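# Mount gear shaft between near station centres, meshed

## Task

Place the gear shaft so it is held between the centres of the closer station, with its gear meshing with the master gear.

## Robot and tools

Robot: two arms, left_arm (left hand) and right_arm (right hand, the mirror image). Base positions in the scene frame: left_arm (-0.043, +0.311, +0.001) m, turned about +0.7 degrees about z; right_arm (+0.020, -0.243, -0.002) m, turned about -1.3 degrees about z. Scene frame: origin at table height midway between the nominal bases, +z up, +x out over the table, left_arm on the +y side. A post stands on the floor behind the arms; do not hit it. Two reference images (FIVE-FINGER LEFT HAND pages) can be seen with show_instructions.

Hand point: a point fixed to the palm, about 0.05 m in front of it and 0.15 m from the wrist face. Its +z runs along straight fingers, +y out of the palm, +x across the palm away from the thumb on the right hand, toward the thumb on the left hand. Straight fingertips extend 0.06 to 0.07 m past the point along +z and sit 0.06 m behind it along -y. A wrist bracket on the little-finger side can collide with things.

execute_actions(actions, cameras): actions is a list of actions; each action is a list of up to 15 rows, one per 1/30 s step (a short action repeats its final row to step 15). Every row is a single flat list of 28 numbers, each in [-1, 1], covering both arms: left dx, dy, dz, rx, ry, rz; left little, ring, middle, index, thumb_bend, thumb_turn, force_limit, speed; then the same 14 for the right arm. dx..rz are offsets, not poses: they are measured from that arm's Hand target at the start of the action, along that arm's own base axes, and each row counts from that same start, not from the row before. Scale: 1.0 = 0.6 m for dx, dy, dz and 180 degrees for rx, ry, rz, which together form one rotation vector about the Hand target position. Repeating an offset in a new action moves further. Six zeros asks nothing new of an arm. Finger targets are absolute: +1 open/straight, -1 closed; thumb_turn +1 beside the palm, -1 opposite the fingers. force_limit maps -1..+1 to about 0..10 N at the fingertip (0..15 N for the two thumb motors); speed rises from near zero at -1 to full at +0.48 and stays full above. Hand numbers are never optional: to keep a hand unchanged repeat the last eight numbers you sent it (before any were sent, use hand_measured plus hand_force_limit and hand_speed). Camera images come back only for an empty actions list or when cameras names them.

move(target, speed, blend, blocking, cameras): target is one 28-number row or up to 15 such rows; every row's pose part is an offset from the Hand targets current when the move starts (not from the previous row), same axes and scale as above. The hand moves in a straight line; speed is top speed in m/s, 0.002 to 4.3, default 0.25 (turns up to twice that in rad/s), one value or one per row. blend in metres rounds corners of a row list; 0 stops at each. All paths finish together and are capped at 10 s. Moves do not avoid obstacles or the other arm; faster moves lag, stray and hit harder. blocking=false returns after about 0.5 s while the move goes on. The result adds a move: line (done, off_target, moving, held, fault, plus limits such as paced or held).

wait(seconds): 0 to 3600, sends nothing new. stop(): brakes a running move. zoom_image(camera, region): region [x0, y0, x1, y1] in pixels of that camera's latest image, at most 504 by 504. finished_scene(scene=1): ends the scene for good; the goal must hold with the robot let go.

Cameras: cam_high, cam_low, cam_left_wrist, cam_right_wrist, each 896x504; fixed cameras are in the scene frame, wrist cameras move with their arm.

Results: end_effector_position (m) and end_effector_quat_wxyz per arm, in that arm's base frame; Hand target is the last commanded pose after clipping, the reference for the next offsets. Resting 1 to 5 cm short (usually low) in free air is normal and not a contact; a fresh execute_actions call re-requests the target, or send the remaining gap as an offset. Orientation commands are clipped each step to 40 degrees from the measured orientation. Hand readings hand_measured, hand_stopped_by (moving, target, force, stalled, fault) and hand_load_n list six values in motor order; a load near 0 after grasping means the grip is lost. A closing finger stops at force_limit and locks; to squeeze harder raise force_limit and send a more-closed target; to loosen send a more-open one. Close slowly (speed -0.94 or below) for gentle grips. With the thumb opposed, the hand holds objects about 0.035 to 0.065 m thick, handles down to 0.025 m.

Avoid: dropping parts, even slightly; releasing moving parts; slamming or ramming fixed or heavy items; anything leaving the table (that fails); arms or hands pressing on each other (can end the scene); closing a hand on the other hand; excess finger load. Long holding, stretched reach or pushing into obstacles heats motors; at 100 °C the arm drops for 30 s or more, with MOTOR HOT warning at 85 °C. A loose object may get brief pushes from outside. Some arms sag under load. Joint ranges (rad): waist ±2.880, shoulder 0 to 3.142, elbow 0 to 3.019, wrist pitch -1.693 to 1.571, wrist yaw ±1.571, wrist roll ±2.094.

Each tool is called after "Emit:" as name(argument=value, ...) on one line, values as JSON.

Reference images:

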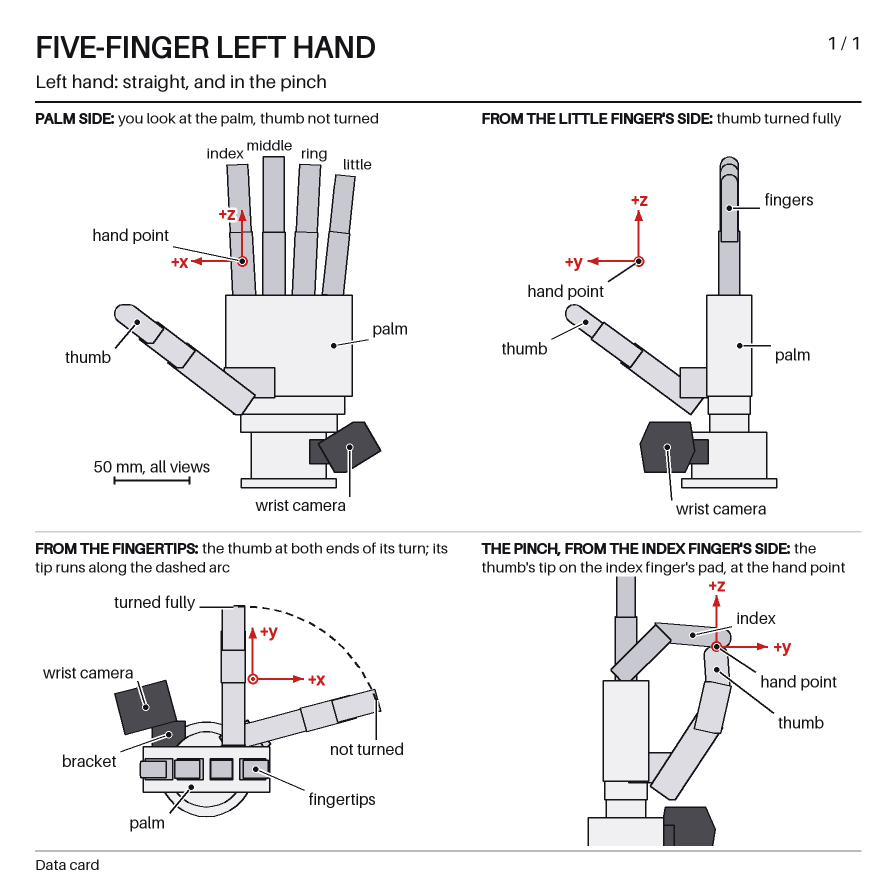

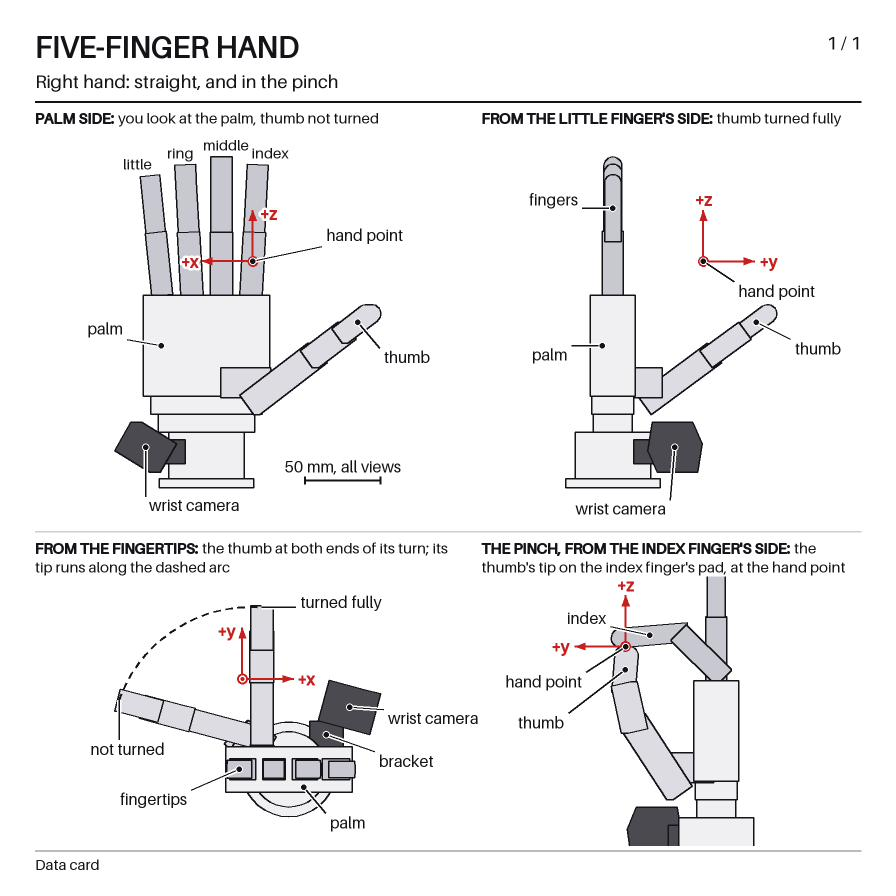

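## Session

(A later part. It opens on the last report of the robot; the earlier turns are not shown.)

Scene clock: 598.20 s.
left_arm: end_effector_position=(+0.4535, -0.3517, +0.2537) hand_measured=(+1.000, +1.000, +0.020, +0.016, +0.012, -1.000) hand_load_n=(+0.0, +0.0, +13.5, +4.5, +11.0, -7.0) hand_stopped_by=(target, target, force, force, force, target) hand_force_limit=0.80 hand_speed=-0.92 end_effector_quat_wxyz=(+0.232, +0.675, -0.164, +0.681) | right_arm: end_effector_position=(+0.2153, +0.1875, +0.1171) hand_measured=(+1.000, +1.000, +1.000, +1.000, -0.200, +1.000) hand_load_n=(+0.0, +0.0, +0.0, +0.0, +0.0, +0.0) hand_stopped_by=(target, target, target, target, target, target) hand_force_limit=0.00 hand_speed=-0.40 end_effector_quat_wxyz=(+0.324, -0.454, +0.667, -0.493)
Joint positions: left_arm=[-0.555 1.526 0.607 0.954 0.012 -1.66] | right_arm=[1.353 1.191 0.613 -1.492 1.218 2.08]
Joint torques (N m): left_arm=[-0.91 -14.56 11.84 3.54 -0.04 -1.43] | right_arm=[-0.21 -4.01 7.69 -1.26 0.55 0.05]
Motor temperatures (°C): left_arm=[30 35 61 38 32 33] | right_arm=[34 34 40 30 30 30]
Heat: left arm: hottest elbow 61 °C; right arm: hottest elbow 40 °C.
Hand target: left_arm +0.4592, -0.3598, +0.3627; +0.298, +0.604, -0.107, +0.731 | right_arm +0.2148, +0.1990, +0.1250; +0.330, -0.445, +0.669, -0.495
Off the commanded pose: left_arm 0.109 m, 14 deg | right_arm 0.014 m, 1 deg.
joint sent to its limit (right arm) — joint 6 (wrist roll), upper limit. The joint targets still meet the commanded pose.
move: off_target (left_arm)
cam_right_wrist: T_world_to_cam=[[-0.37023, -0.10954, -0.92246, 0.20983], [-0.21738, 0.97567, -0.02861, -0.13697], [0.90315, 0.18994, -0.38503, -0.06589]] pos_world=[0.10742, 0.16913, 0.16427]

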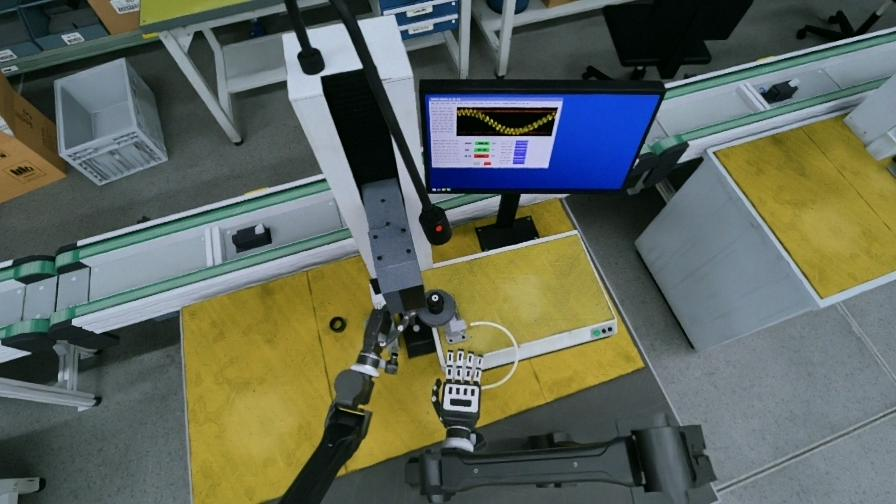

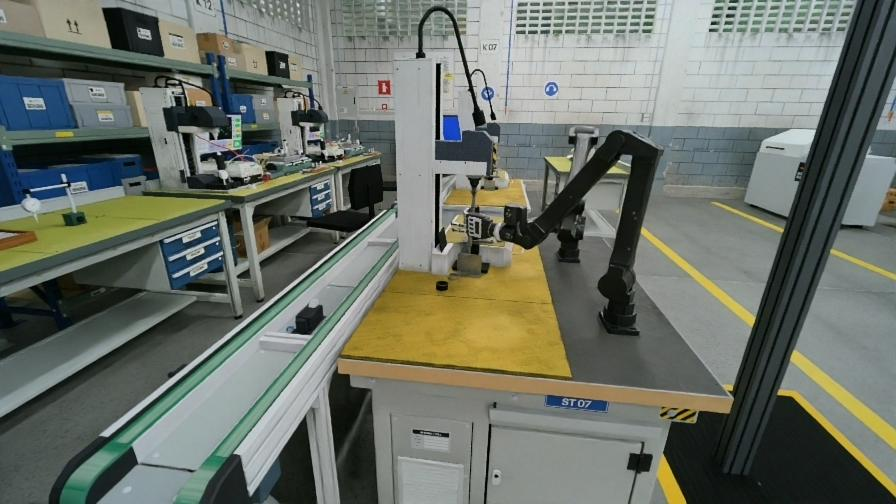

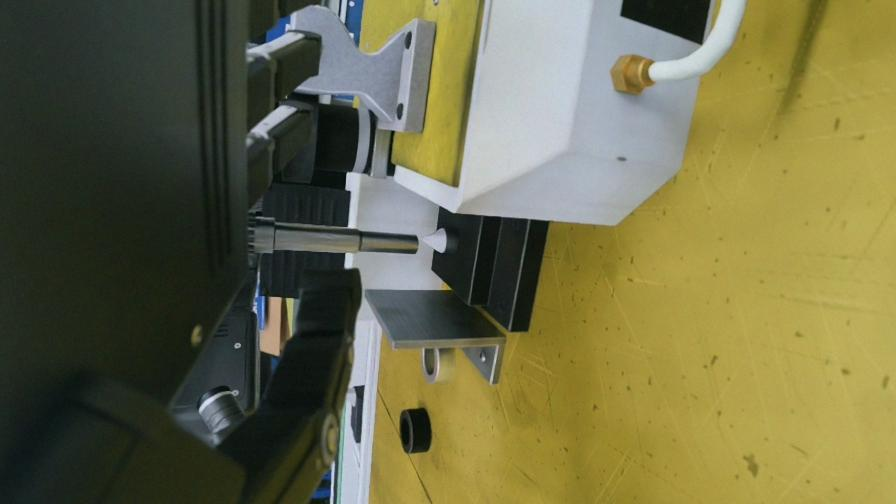

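Emit:
move(target=[0,0,0,0.016,0.007,0,1,1,-0.2,-0.2,-0.15,-1,0.8,-0.92,0,0,0,0,0,0,1,1,1,1,-0.2,1,0,-0.4], speed=0.04, cameras=["cam_high","cam_low","cam_right_wrist"])

Emit:
zoom_image(camera="cam_right_wrist", region=[360, 200, 460, 280])

Emit:
zoom_image(camera="cam_high", region=[408, 314, 424, 334])

Emit:
zoom_image(camera="cam_low", region=[460, 220, 490, 262])

Scene clock: 605.77 s.
left_arm: end_effector_position=(+0.4527, -0.3515, +0.2498) hand_measured=(+1.000, +1.000, +0.020, +0.016, +0.012, -1.000) hand_load_n=(+0.0, +0.0, +16.0, +2.5, +11.0, -8.5) hand_stopped_by=(target, target, force, force, force, target) hand_force_limit=0.80 hand_speed=-0.92 end_effector_quat_wxyz=(+0.228, +0.692, -0.167, +0.664) | right_arm: end_effector_position=(+0.2153, +0.1875, +0.1171) hand_measured=(+1.000, +1.000, +1.000, +1.000, -0.200, +1.000) hand_load_n=(+0.0, +0.0, +0.0, +0.0, +0.0, +0.0) hand_stopped_by=(target, target, target, target, target, target) hand_force_limit=0.00 hand_speed=-0.40 end_effector_quat_wxyz=(+0.324, -0.454, +0.667, -0.493)
Joint positions: left_arm=[-0.556 1.495 0.607 0.875 0.012 -1.665] | right_arm=[1.353 1.191 0.613 -1.492 1.218 2.08]
Joint torques (N m): left_arm=[-0.62 -15.44 12.16 3.28 0.14 -1.06] | right_arm=[-0.44 -4.07 7.75 -1.25 0.52 0.05]
Motor temperatures (°C): left_arm=[30 36 61 37 32 33] | right_arm=[34 34 40 30 30 30]
Heat: left arm: hottest elbow 61 °C; right arm: hottest elbow 40 °C.
Hand target: left_arm +0.4591, -0.3598, +0.3629; +0.284, +0.620, -0.122, +0.722 | right_arm +0.2148, +0.1990, +0.1250; +0.330, -0.445, +0.669, -0.495
Off the commanded pose: left_arm 0.113 m, 13 deg | right_arm 0.014 m, 1 deg.
joint sent to its limit (right arm) — joint 6 (wrist roll), upper limit. The joint targets still meet the commanded pose.
move: off_target (left_arm)
cam_right_wrist: T_world_to_cam=[[-0.37023, -0.10954, -0.92246, 0.20983], [-0.21738, 0.97567, -0.02861, -0.13697], [0.90315, 0.18994, -0.38503, -0.06589]] pos_world=[0.10742, 0.16913, 0.16427]

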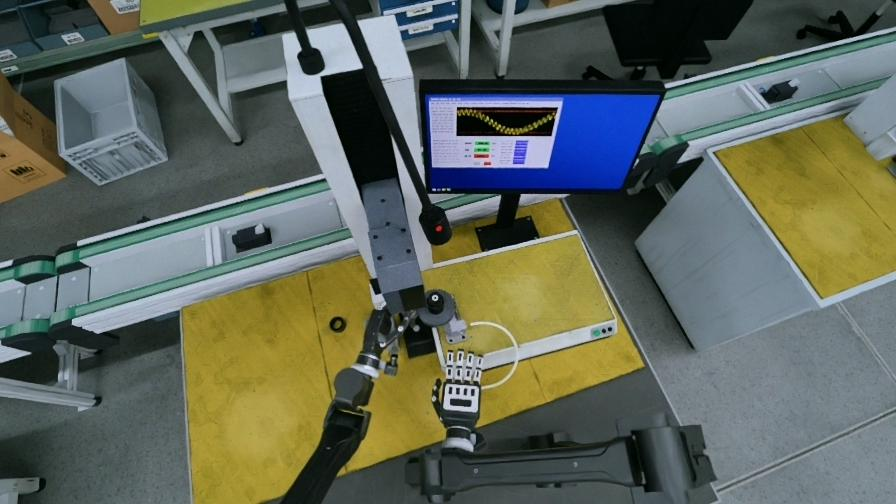

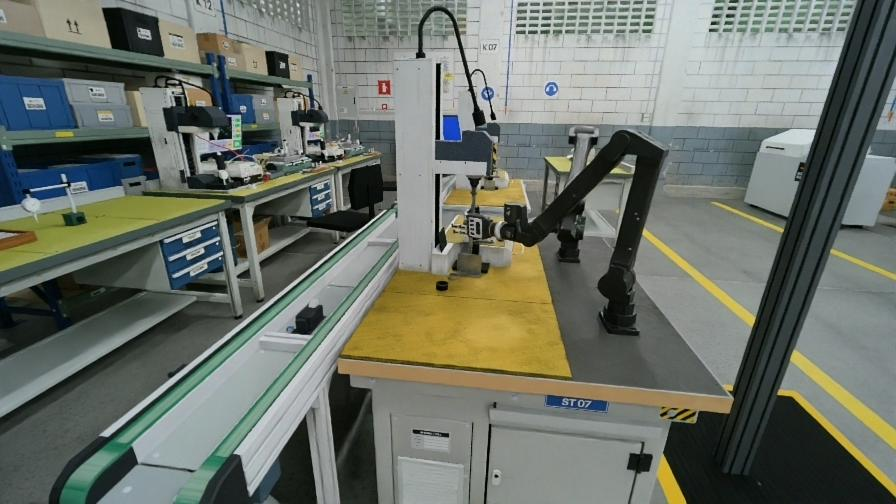

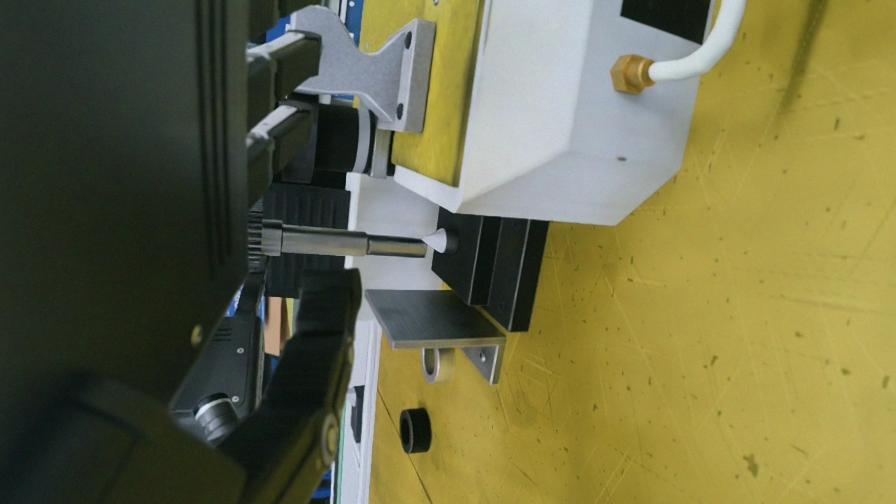

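Scaled by 5.040.

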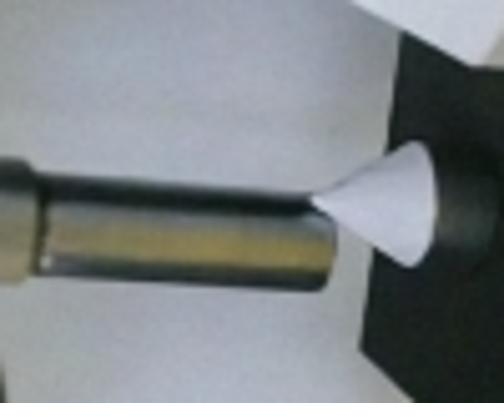

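Scaled by 25.200.

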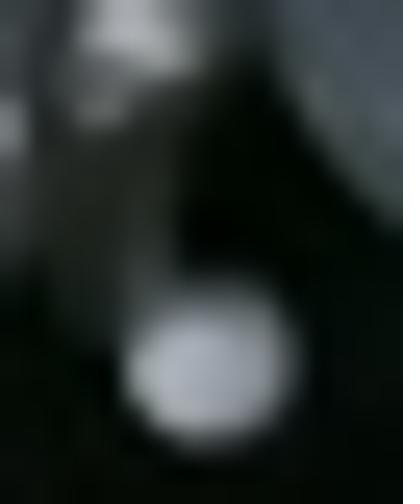

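Scaled by 12.000.

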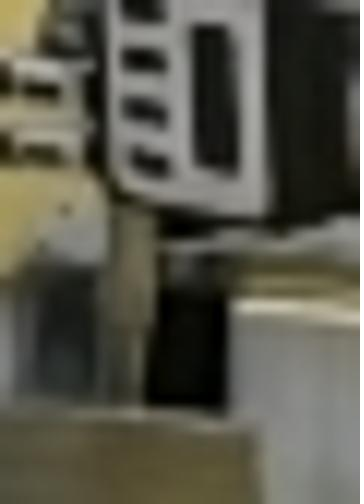

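Emit:
move(target=[0,0,0.012,0,0,0,1,1,-0.2,-0.2,-0.15,-1,0.8,-0.92,0,0,0,0,0,0,1,1,1,1,-0.2,1,0,-0.4], speed=0.04, cameras=["cam_high","cam_low","cam_right_wrist"])

Emit:
zoom_image(camera="cam_right_wrist", region=[360, 200, 460, 280])

Emit:
zoom_image(camera="cam_high", region=[408, 314, 424, 334])

Emit:
zoom_image(camera="cam_low", region=[450, 175, 510, 265])

Scene clock: 609.83 s.
left_arm: end_effector_position=(+0.4520, -0.3511, +0.2502) hand_measured=(+1.000, +1.000, +0.020, +0.016, +0.012, -1.000) hand_load_n=(+0.0, +0.0, +15.5, +3.0, +11.0, -8.5) hand_stopped_by=(target, target, force, force, force, target) hand_force_limit=0.80 hand_speed=-0.92 end_effector_quat_wxyz=(+0.227, +0.696, -0.168, +0.660) | right_arm: end_effector_position=(+0.2153, +0.1875, +0.1171) hand_measured=(+1.000, +1.000, +1.000, +1.000, -0.200, +1.000) hand_load_n=(-0.5, +0.0, +0.0, +0.0, +0.0, +0.0) hand_stopped_by=(target, target, target, target, target, target) hand_force_limit=0.00 hand_speed=-0.40 end_effector_quat_wxyz=(+0.324, -0.454, +0.667, -0.493)
Joint positions: left_arm=[-0.556 1.481 0.607 0.847 0.012 -1.665] | right_arm=[1.353 1.191 0.613 -1.492 1.218 2.08]
Joint torques (N m): left_arm=[-0.62 -15.27 12.7 3.58 0.16 -1.03] | right_arm=[-0.21 -4.19 7.73 -1.32 0.54 0.03]
Motor temperatures (°C): left_arm=[30 35 62 37 32 33] | right_arm=[34 34 40 30 30 30]
Heat: left arm: hottest elbow 62 °C; right arm: hottest elbow 40 °C.
Hand target: left_arm +0.4591, -0.3598, +0.3701; +0.284, +0.620, -0.122, +0.722 | right_arm +0.2148, +0.1990, +0.1250; +0.330, -0.445, +0.669, -0.495
Off the commanded pose: left_arm 0.120 m, 14 deg | right_arm 0.014 m, 1 deg.
joint sent to its limit (right arm) — joint 6 (wrist roll), upper limit. The joint targets still meet the commanded pose.
move: off_target (left_arm)
cam_right_wrist: T_world_to_cam=[[-0.37023, -0.10954, -0.92246, 0.20983], [-0.21738, 0.97567, -0.02861, -0.13697], [0.90315, 0.18994, -0.38503, -0.06589]] pos_world=[0.10742, 0.16913, 0.16427]

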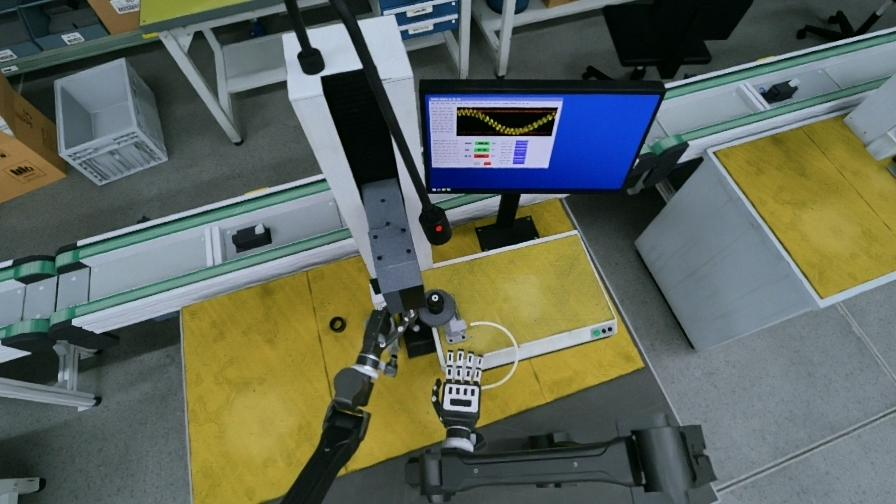

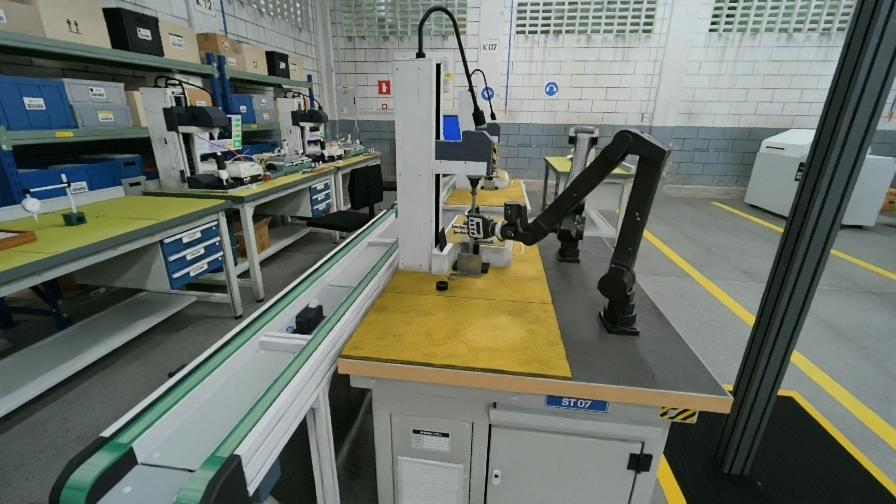

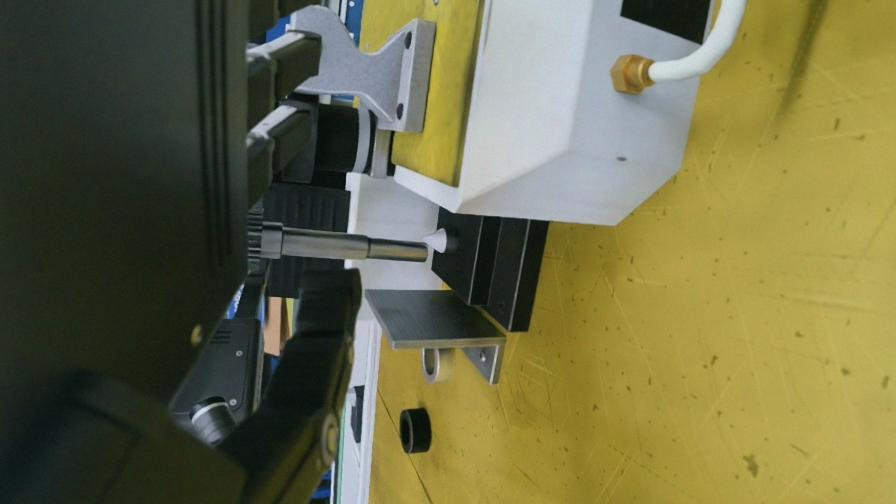

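Scaled by 5.040.

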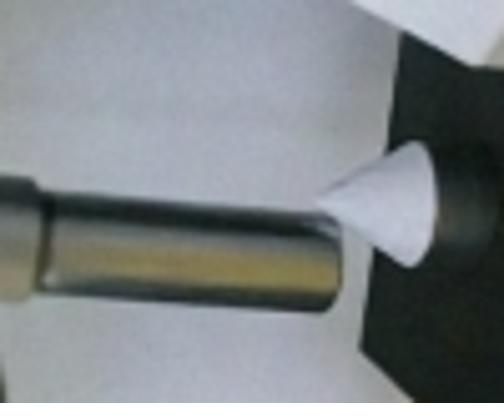

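Scaled by 25.200.

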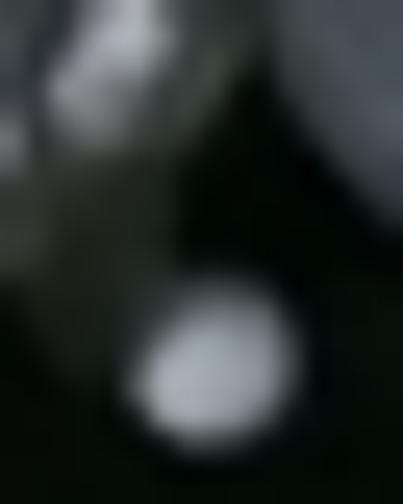

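Scaled by 5.600.

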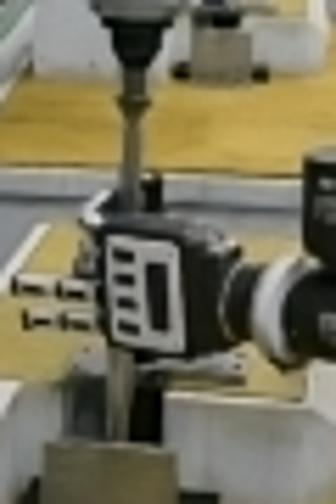

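Emit:
move(target=[0,0,0.01,-0.006,-0.010,0,1,1,-0.2,-0.2,-0.15,-1,0.8,-0.92,0,0,0,0,0,0,1,1,1,1,-0.2,1,0,-0.4], speed=0.04, cameras=["cam_high","cam_low","cam_right_wrist"])

Emit:
zoom_image(camera="cam_right_wrist", region=[360, 200, 460, 280])

Emit:
zoom_image(camera="cam_high", region=[408, 314, 424, 334])

Emit:
zoom_image(camera="cam_low", region=[450, 175, 510, 265])

Scene clock: 625.03 s.
left_arm: end_effector_position=(+0.4520, -0.3511, +0.2502) hand_measured=(+1.000, +1.000, +0.020, +0.016, +0.012, -1.000) hand_load_n=(+0.0, +0.0, +15.5, +3.0, +10.5, -9.0) hand_stopped_by=(target, target, force, force, force, target) hand_force_limit=0.80 hand_speed=-0.92 end_effector_quat_wxyz=(+0.227, +0.696, -0.168, +0.660) | right_arm: end_effector_position=(+0.2153, +0.1875, +0.1171) hand_measured=(+1.000, +1.000, +1.000, +1.000, -0.200, +1.000) hand_load_n=(+0.0, -0.5, +0.0, +0.0, +0.0, +0.0) hand_stopped_by=(target, target, target, target, target, target) hand_force_limit=0.00 hand_speed=-0.40 end_effector_quat_wxyz=(+0.324, -0.454, +0.667, -0.493)
Joint positions: left_arm=[-0.556 1.481 0.607 0.847 0.012 -1.665] | right_arm=[1.353 1.191 0.613 -1.492 1.218 2.08]
Joint torques (N m): left_arm=[-0.73 -14.62 12.62 5.22 0.18 -1.06] | right_arm=[-0.56 -4.31 7.72 -1.32 0.54 0.04]
Motor temperatures (°C): left_arm=[30 35 63 36 31 33] | right_arm=[34 34 40 30 30 30]
Heat: left arm: hottest elbow 63 °C; right arm: hottest elbow 40 °C.
Hand target: left_arm +0.4591, -0.3598, +0.3761; +0.287, +0.606, -0.119, +0.732 | right_arm +0.2148, +0.1990, +0.1250; +0.330, -0.445, +0.669, -0.495
Off the commanded pose: left_arm 0.126 m, 16 deg | right_arm 0.014 m, 1 deg.
joint sent to its limit (right arm) — joint 6 (wrist roll), upper limit. The joint targets still meet the commanded pose.
move: off_target (left_arm)
cam_right_wrist: T_world_to_cam=[[-0.37023, -0.10954, -0.92246, 0.20983], [-0.21738, 0.97567, -0.02861, -0.13697], [0.90315, 0.18994, -0.38503, -0.06589]] pos_world=[0.10742, 0.16913, 0.16427]

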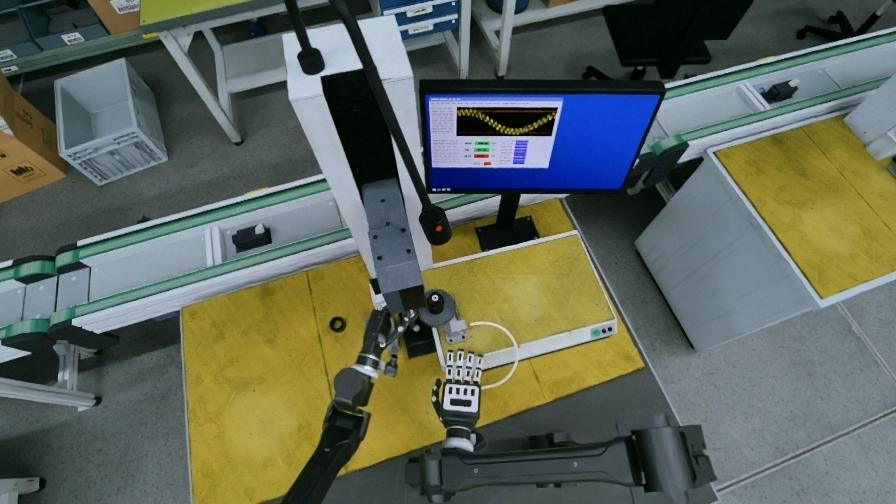

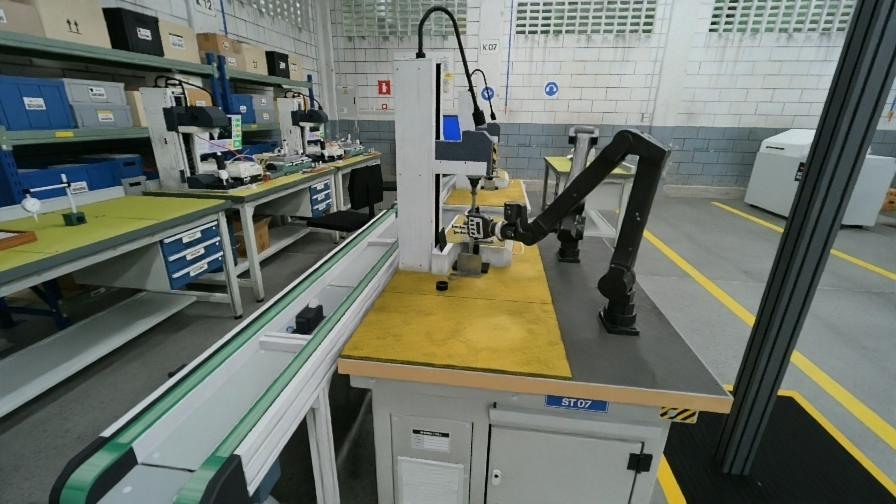

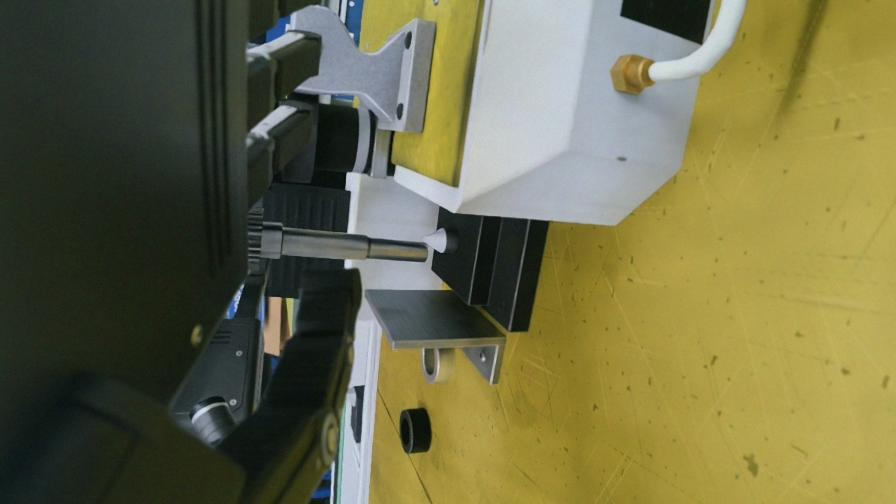

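Scaled by 5.040.

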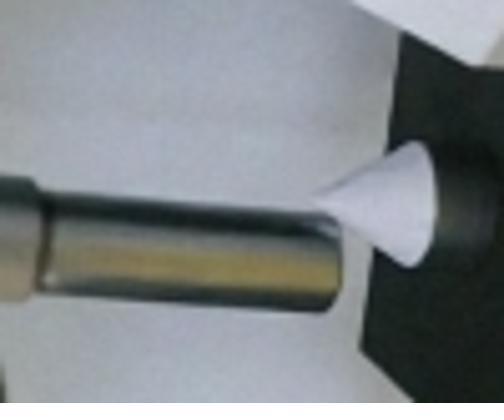

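Scaled by 25.200.

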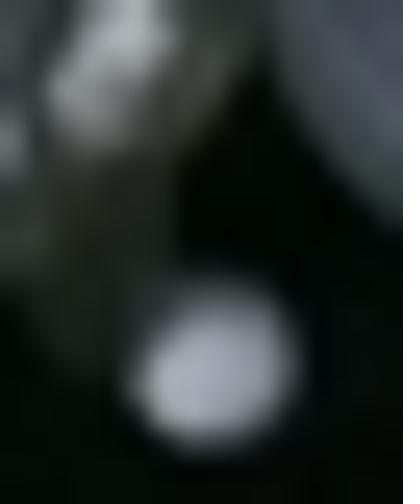

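Scaled by 5.600.

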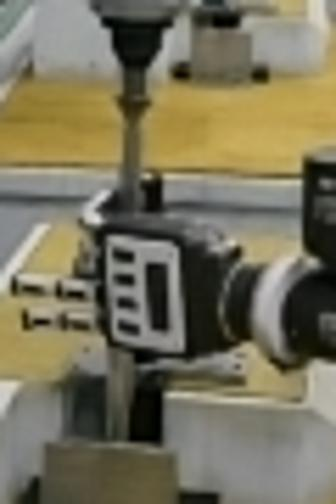

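Emit:
move(target=[0,0,0.01,-0.006,-0.010,0,1,1,-0.2,-0.2,-0.15,-1,0.8,-0.92,0,0,0,0,0,0,1,1,1,1,-0.2,1,0,-0.4], speed=0.04, cameras=["cam_high","cam_low","cam_right_wrist"])

Emit:
zoom_image(camera="cam_right_wrist", region=[360, 200, 460, 280])

Emit:
zoom_image(camera="cam_high", region=[408, 314, 424, 334])

Emit:
zoom_image(camera="cam_low", region=[450, 175, 510, 265])

Scene clock: 628.07 s.
left_arm: end_effector_position=(+0.4512, -0.3513, +0.2535) hand_measured=(+1.000, +1.000, +0.020, +0.016, +0.012, -1.000) hand_load_n=(+0.0, +0.0, +14.0, +5.0, +10.5, -7.5) hand_stopped_by=(target, target, force, force, force, target) hand_force_limit=0.80 hand_speed=-0.92 end_effector_quat_wxyz=(+0.229, +0.692, -0.168, +0.664) | right_arm: end_effector_position=(+0.2153, +0.1875, +0.1171) hand_measured=(+1.000, +1.000, +1.000, +1.000, -0.200, +1.000) hand_load_n=(+0.0, +0.0, +0.0, +0.0, +0.0, +0.0) hand_stopped_by=(target, target, target, target, target, target) hand_force_limit=0.00 hand_speed=-0.40 end_effector_quat_wxyz=(+0.324, -0.454, +0.667, -0.493)
Joint positions: left_arm=[-0.556 1.481 0.607 0.859 0.015 -1.665] | right_arm=[1.353 1.191 0.613 -1.492 1.218 2.08]
Joint torques (N m): left_arm=[-0.26 -13.57 12.93 6.58 0.17 -1.01] | right_arm=[-0.38 -3.96 7.73 -1.28 0.52 0.05]
Motor temperatures (°C): left_arm=[30 35 63 36 31 33] | right_arm=[34 34 40 30 30 30]
Heat: left arm: hottest elbow 63 °C; right arm: hottest elbow 40 °C.
Hand target: left_arm +0.4591, -0.3598, +0.3821; +0.291, +0.591, -0.117, +0.743 | right_arm +0.2148, +0.1990, +0.1250; +0.330, -0.445, +0.669, -0.495
Off the commanded pose: left_arm 0.129 m, 17 deg | right_arm 0.014 m, 1 deg.
joint sent to its limit (right arm) — joint 6 (wrist roll), upper limit. The joint targets still meet the commanded pose.
move: off_target (left_arm)
cam_right_wrist: T_world_to_cam=[[-0.37023, -0.10954, -0.92246, 0.20983], [-0.21738, 0.97567, -0.02861, -0.13697], [0.90315, 0.18994, -0.38503, -0.06589]] pos_world=[0.10742, 0.16913, 0.16427]

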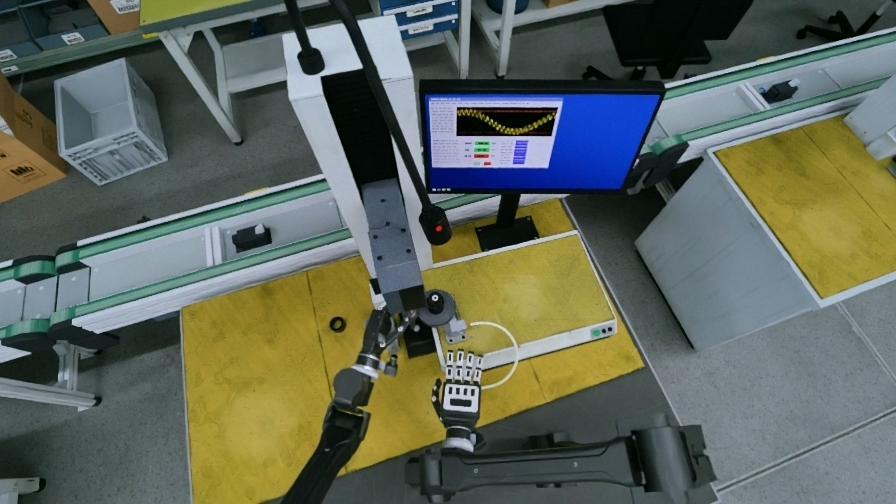

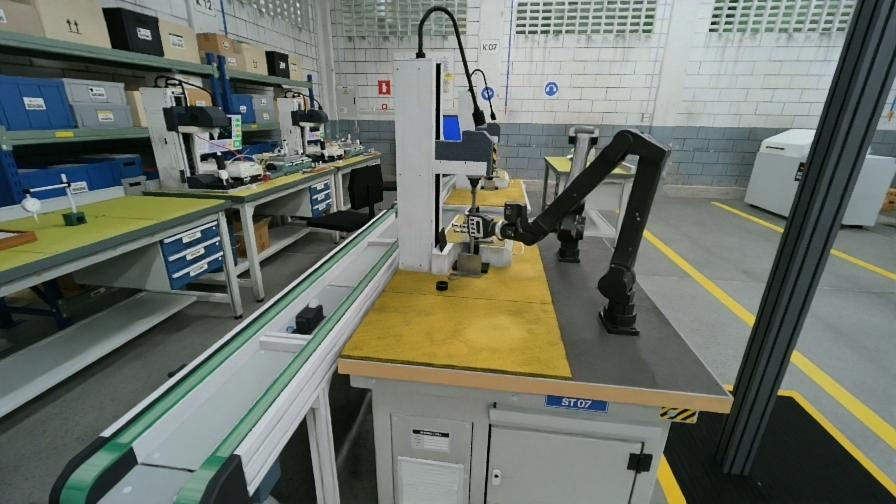

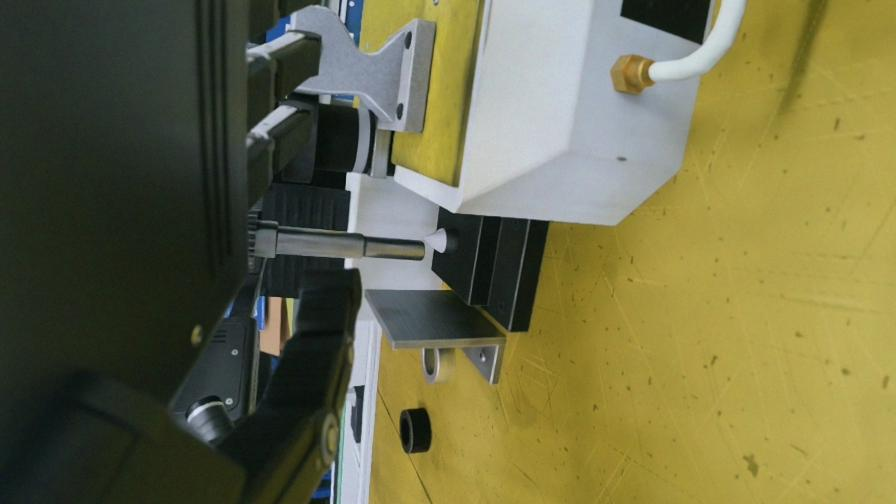

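Scaled by 5.040.

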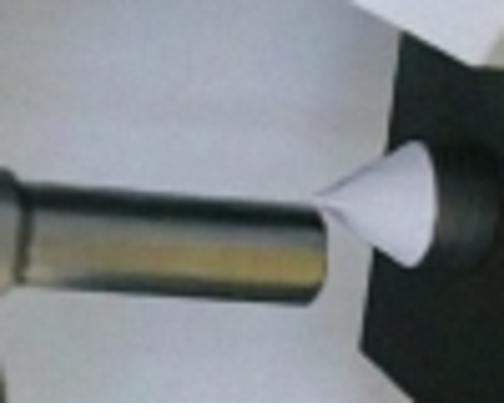

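Scaled by 25.200.

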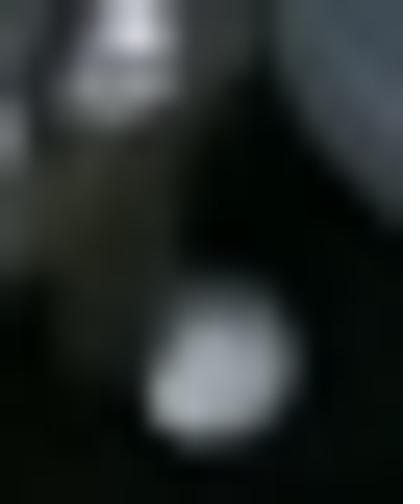

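Scaled by 5.600.

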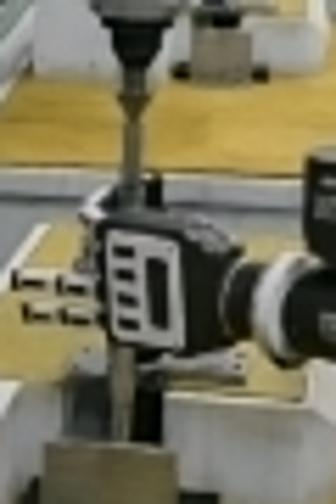

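Emit:
move(target=[0,0,0.01,-0.006,-0.010,0,1,1,-0.2,-0.2,-0.15,-1,0.8,-0.92,0,0,0,0,0,0,1,1,1,1,-0.2,1,0,-0.4], speed=0.04, cameras=["cam_high","cam_low","cam_right_wrist"])

Emit:
zoom_image(camera="cam_right_wrist", region=[360, 200, 460, 280])

Emit:
zoom_image(camera="cam_high", region=[408, 314, 424, 334])

Emit:
zoom_image(camera="cam_low", region=[450, 175, 510, 265])

Scene clock: 631.77 s.
left_arm: end_effector_position=(+0.4516, -0.3519, +0.2549) hand_measured=(+1.000, +1.000, +0.020, +0.016, +0.012, -1.000) hand_load_n=(+0.0, +0.0, +13.0, +5.5, +10.5, -6.5) hand_stopped_by=(target, target, force, force, force, target) hand_force_limit=0.80 hand_speed=-0.92 end_effector_quat_wxyz=(+0.232, +0.684, -0.167, +0.671) | right_arm: end_effector_position=(+0.2153, +0.1875, +0.1171) hand_measured=(+1.000, +1.000, +1.000, +1.000, -0.200, +1.000) hand_load_n=(+0.0, +0.0, +0.0, +0.0, +0.0, +0.0) hand_stopped_by=(target, target, target, target, target, target) hand_force_limit=0.00 hand_speed=-0.40 end_effector_quat_wxyz=(+0.324, -0.454, +0.667, -0.493)
Joint positions: left_arm=[-0.556 1.497 0.607 0.899 0.016 -1.665] | right_arm=[1.353 1.191 0.613 -1.492 1.218 2.08]
Joint torques (N m): left_arm=[-0.62 -13.98 13 6.9 0.15 -1.03] | right_arm=[0.03 -4.31 7.68 -1.28 0.53 0.04]
Motor temperatures (°C): left_arm=[30 35 63 37 31 33] | right_arm=[34 34 40 30 30 30]
Heat: left arm: hottest elbow 63 °C; right arm: hottest elbow 40 °C.
Hand target: left_arm +0.4592, -0.3598, +0.3880; +0.295, +0.577, -0.114, +0.753 | right_arm +0.2148, +0.1990, +0.1250; +0.330, -0.445, +0.669, -0.495
Off the commanded pose: left_arm 0.134 m, 18 deg | right_arm 0.014 m, 1 deg.
joint sent to its limit (right arm) — joint 6 (wrist roll), upper limit. The joint targets still meet the commanded pose.
move: off_target (left_arm)
cam_right_wrist: T_world_to_cam=[[-0.37023, -0.10954, -0.92246, 0.20983], [-0.21738, 0.97567, -0.02861, -0.13697], [0.90315, 0.18994, -0.38503, -0.06589]] pos_world=[0.10742, 0.16913, 0.16427]

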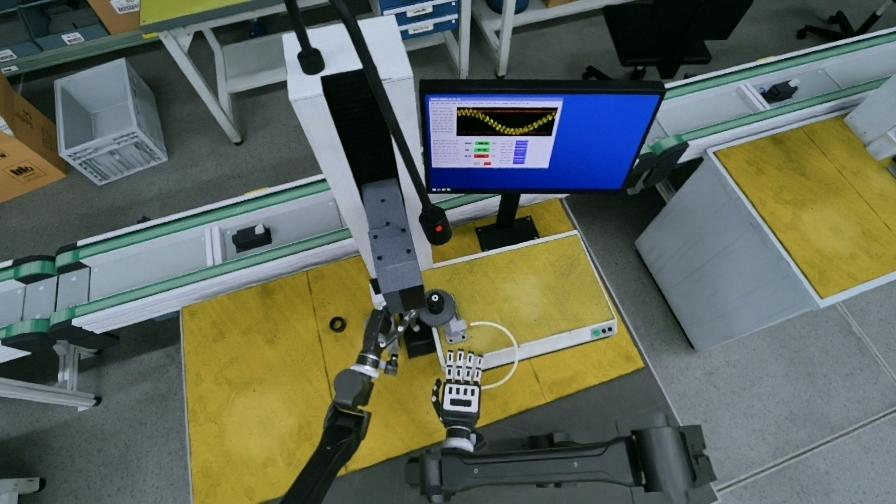

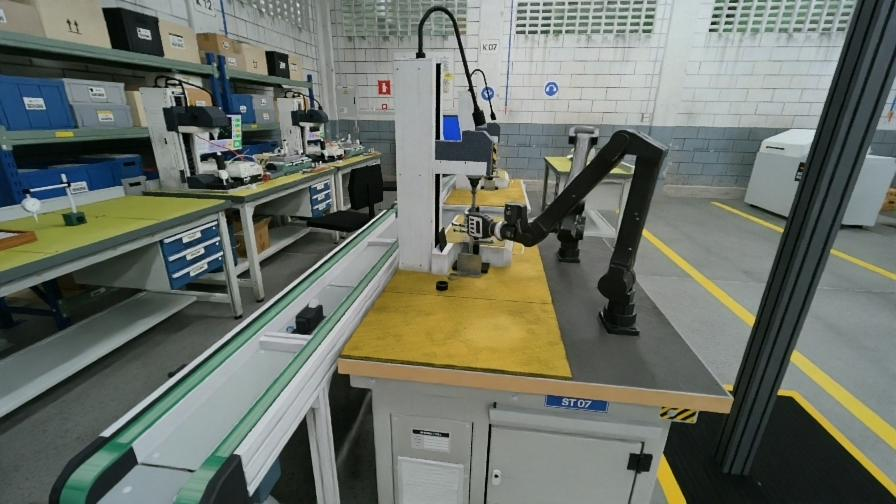

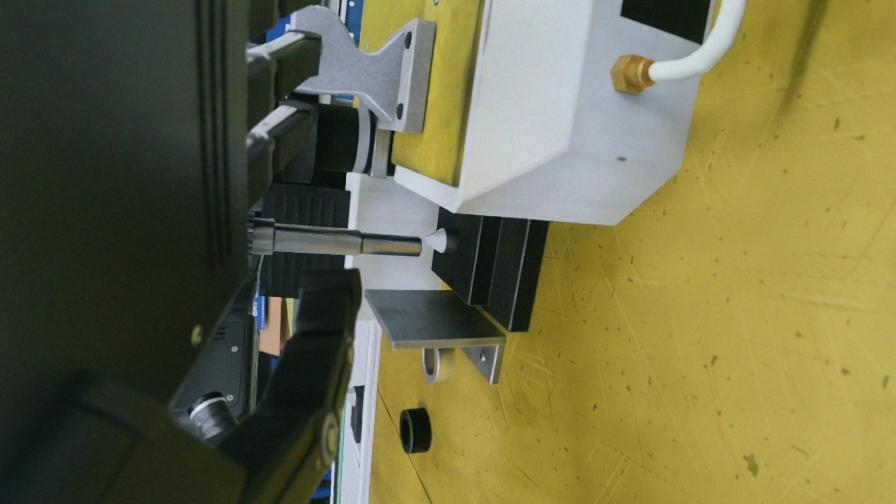

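Scaled by 5.040.

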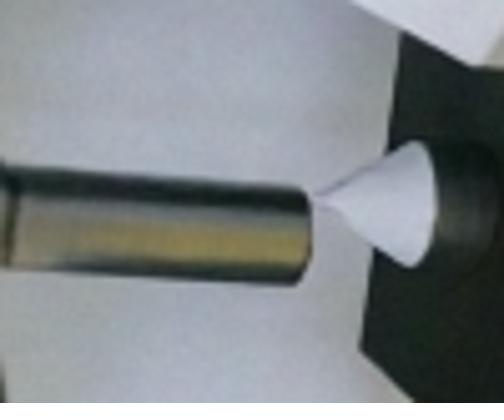

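Scaled by 25.200.

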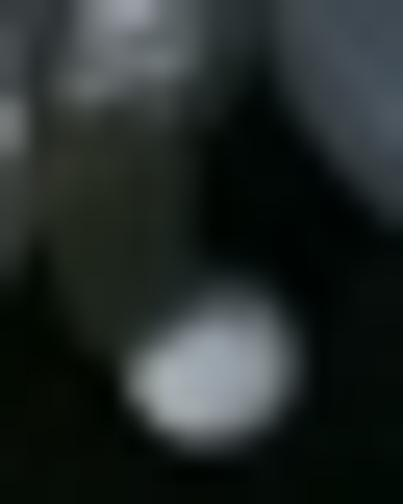

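Scaled by 5.600.

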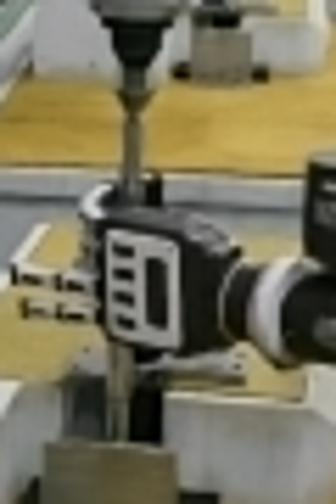

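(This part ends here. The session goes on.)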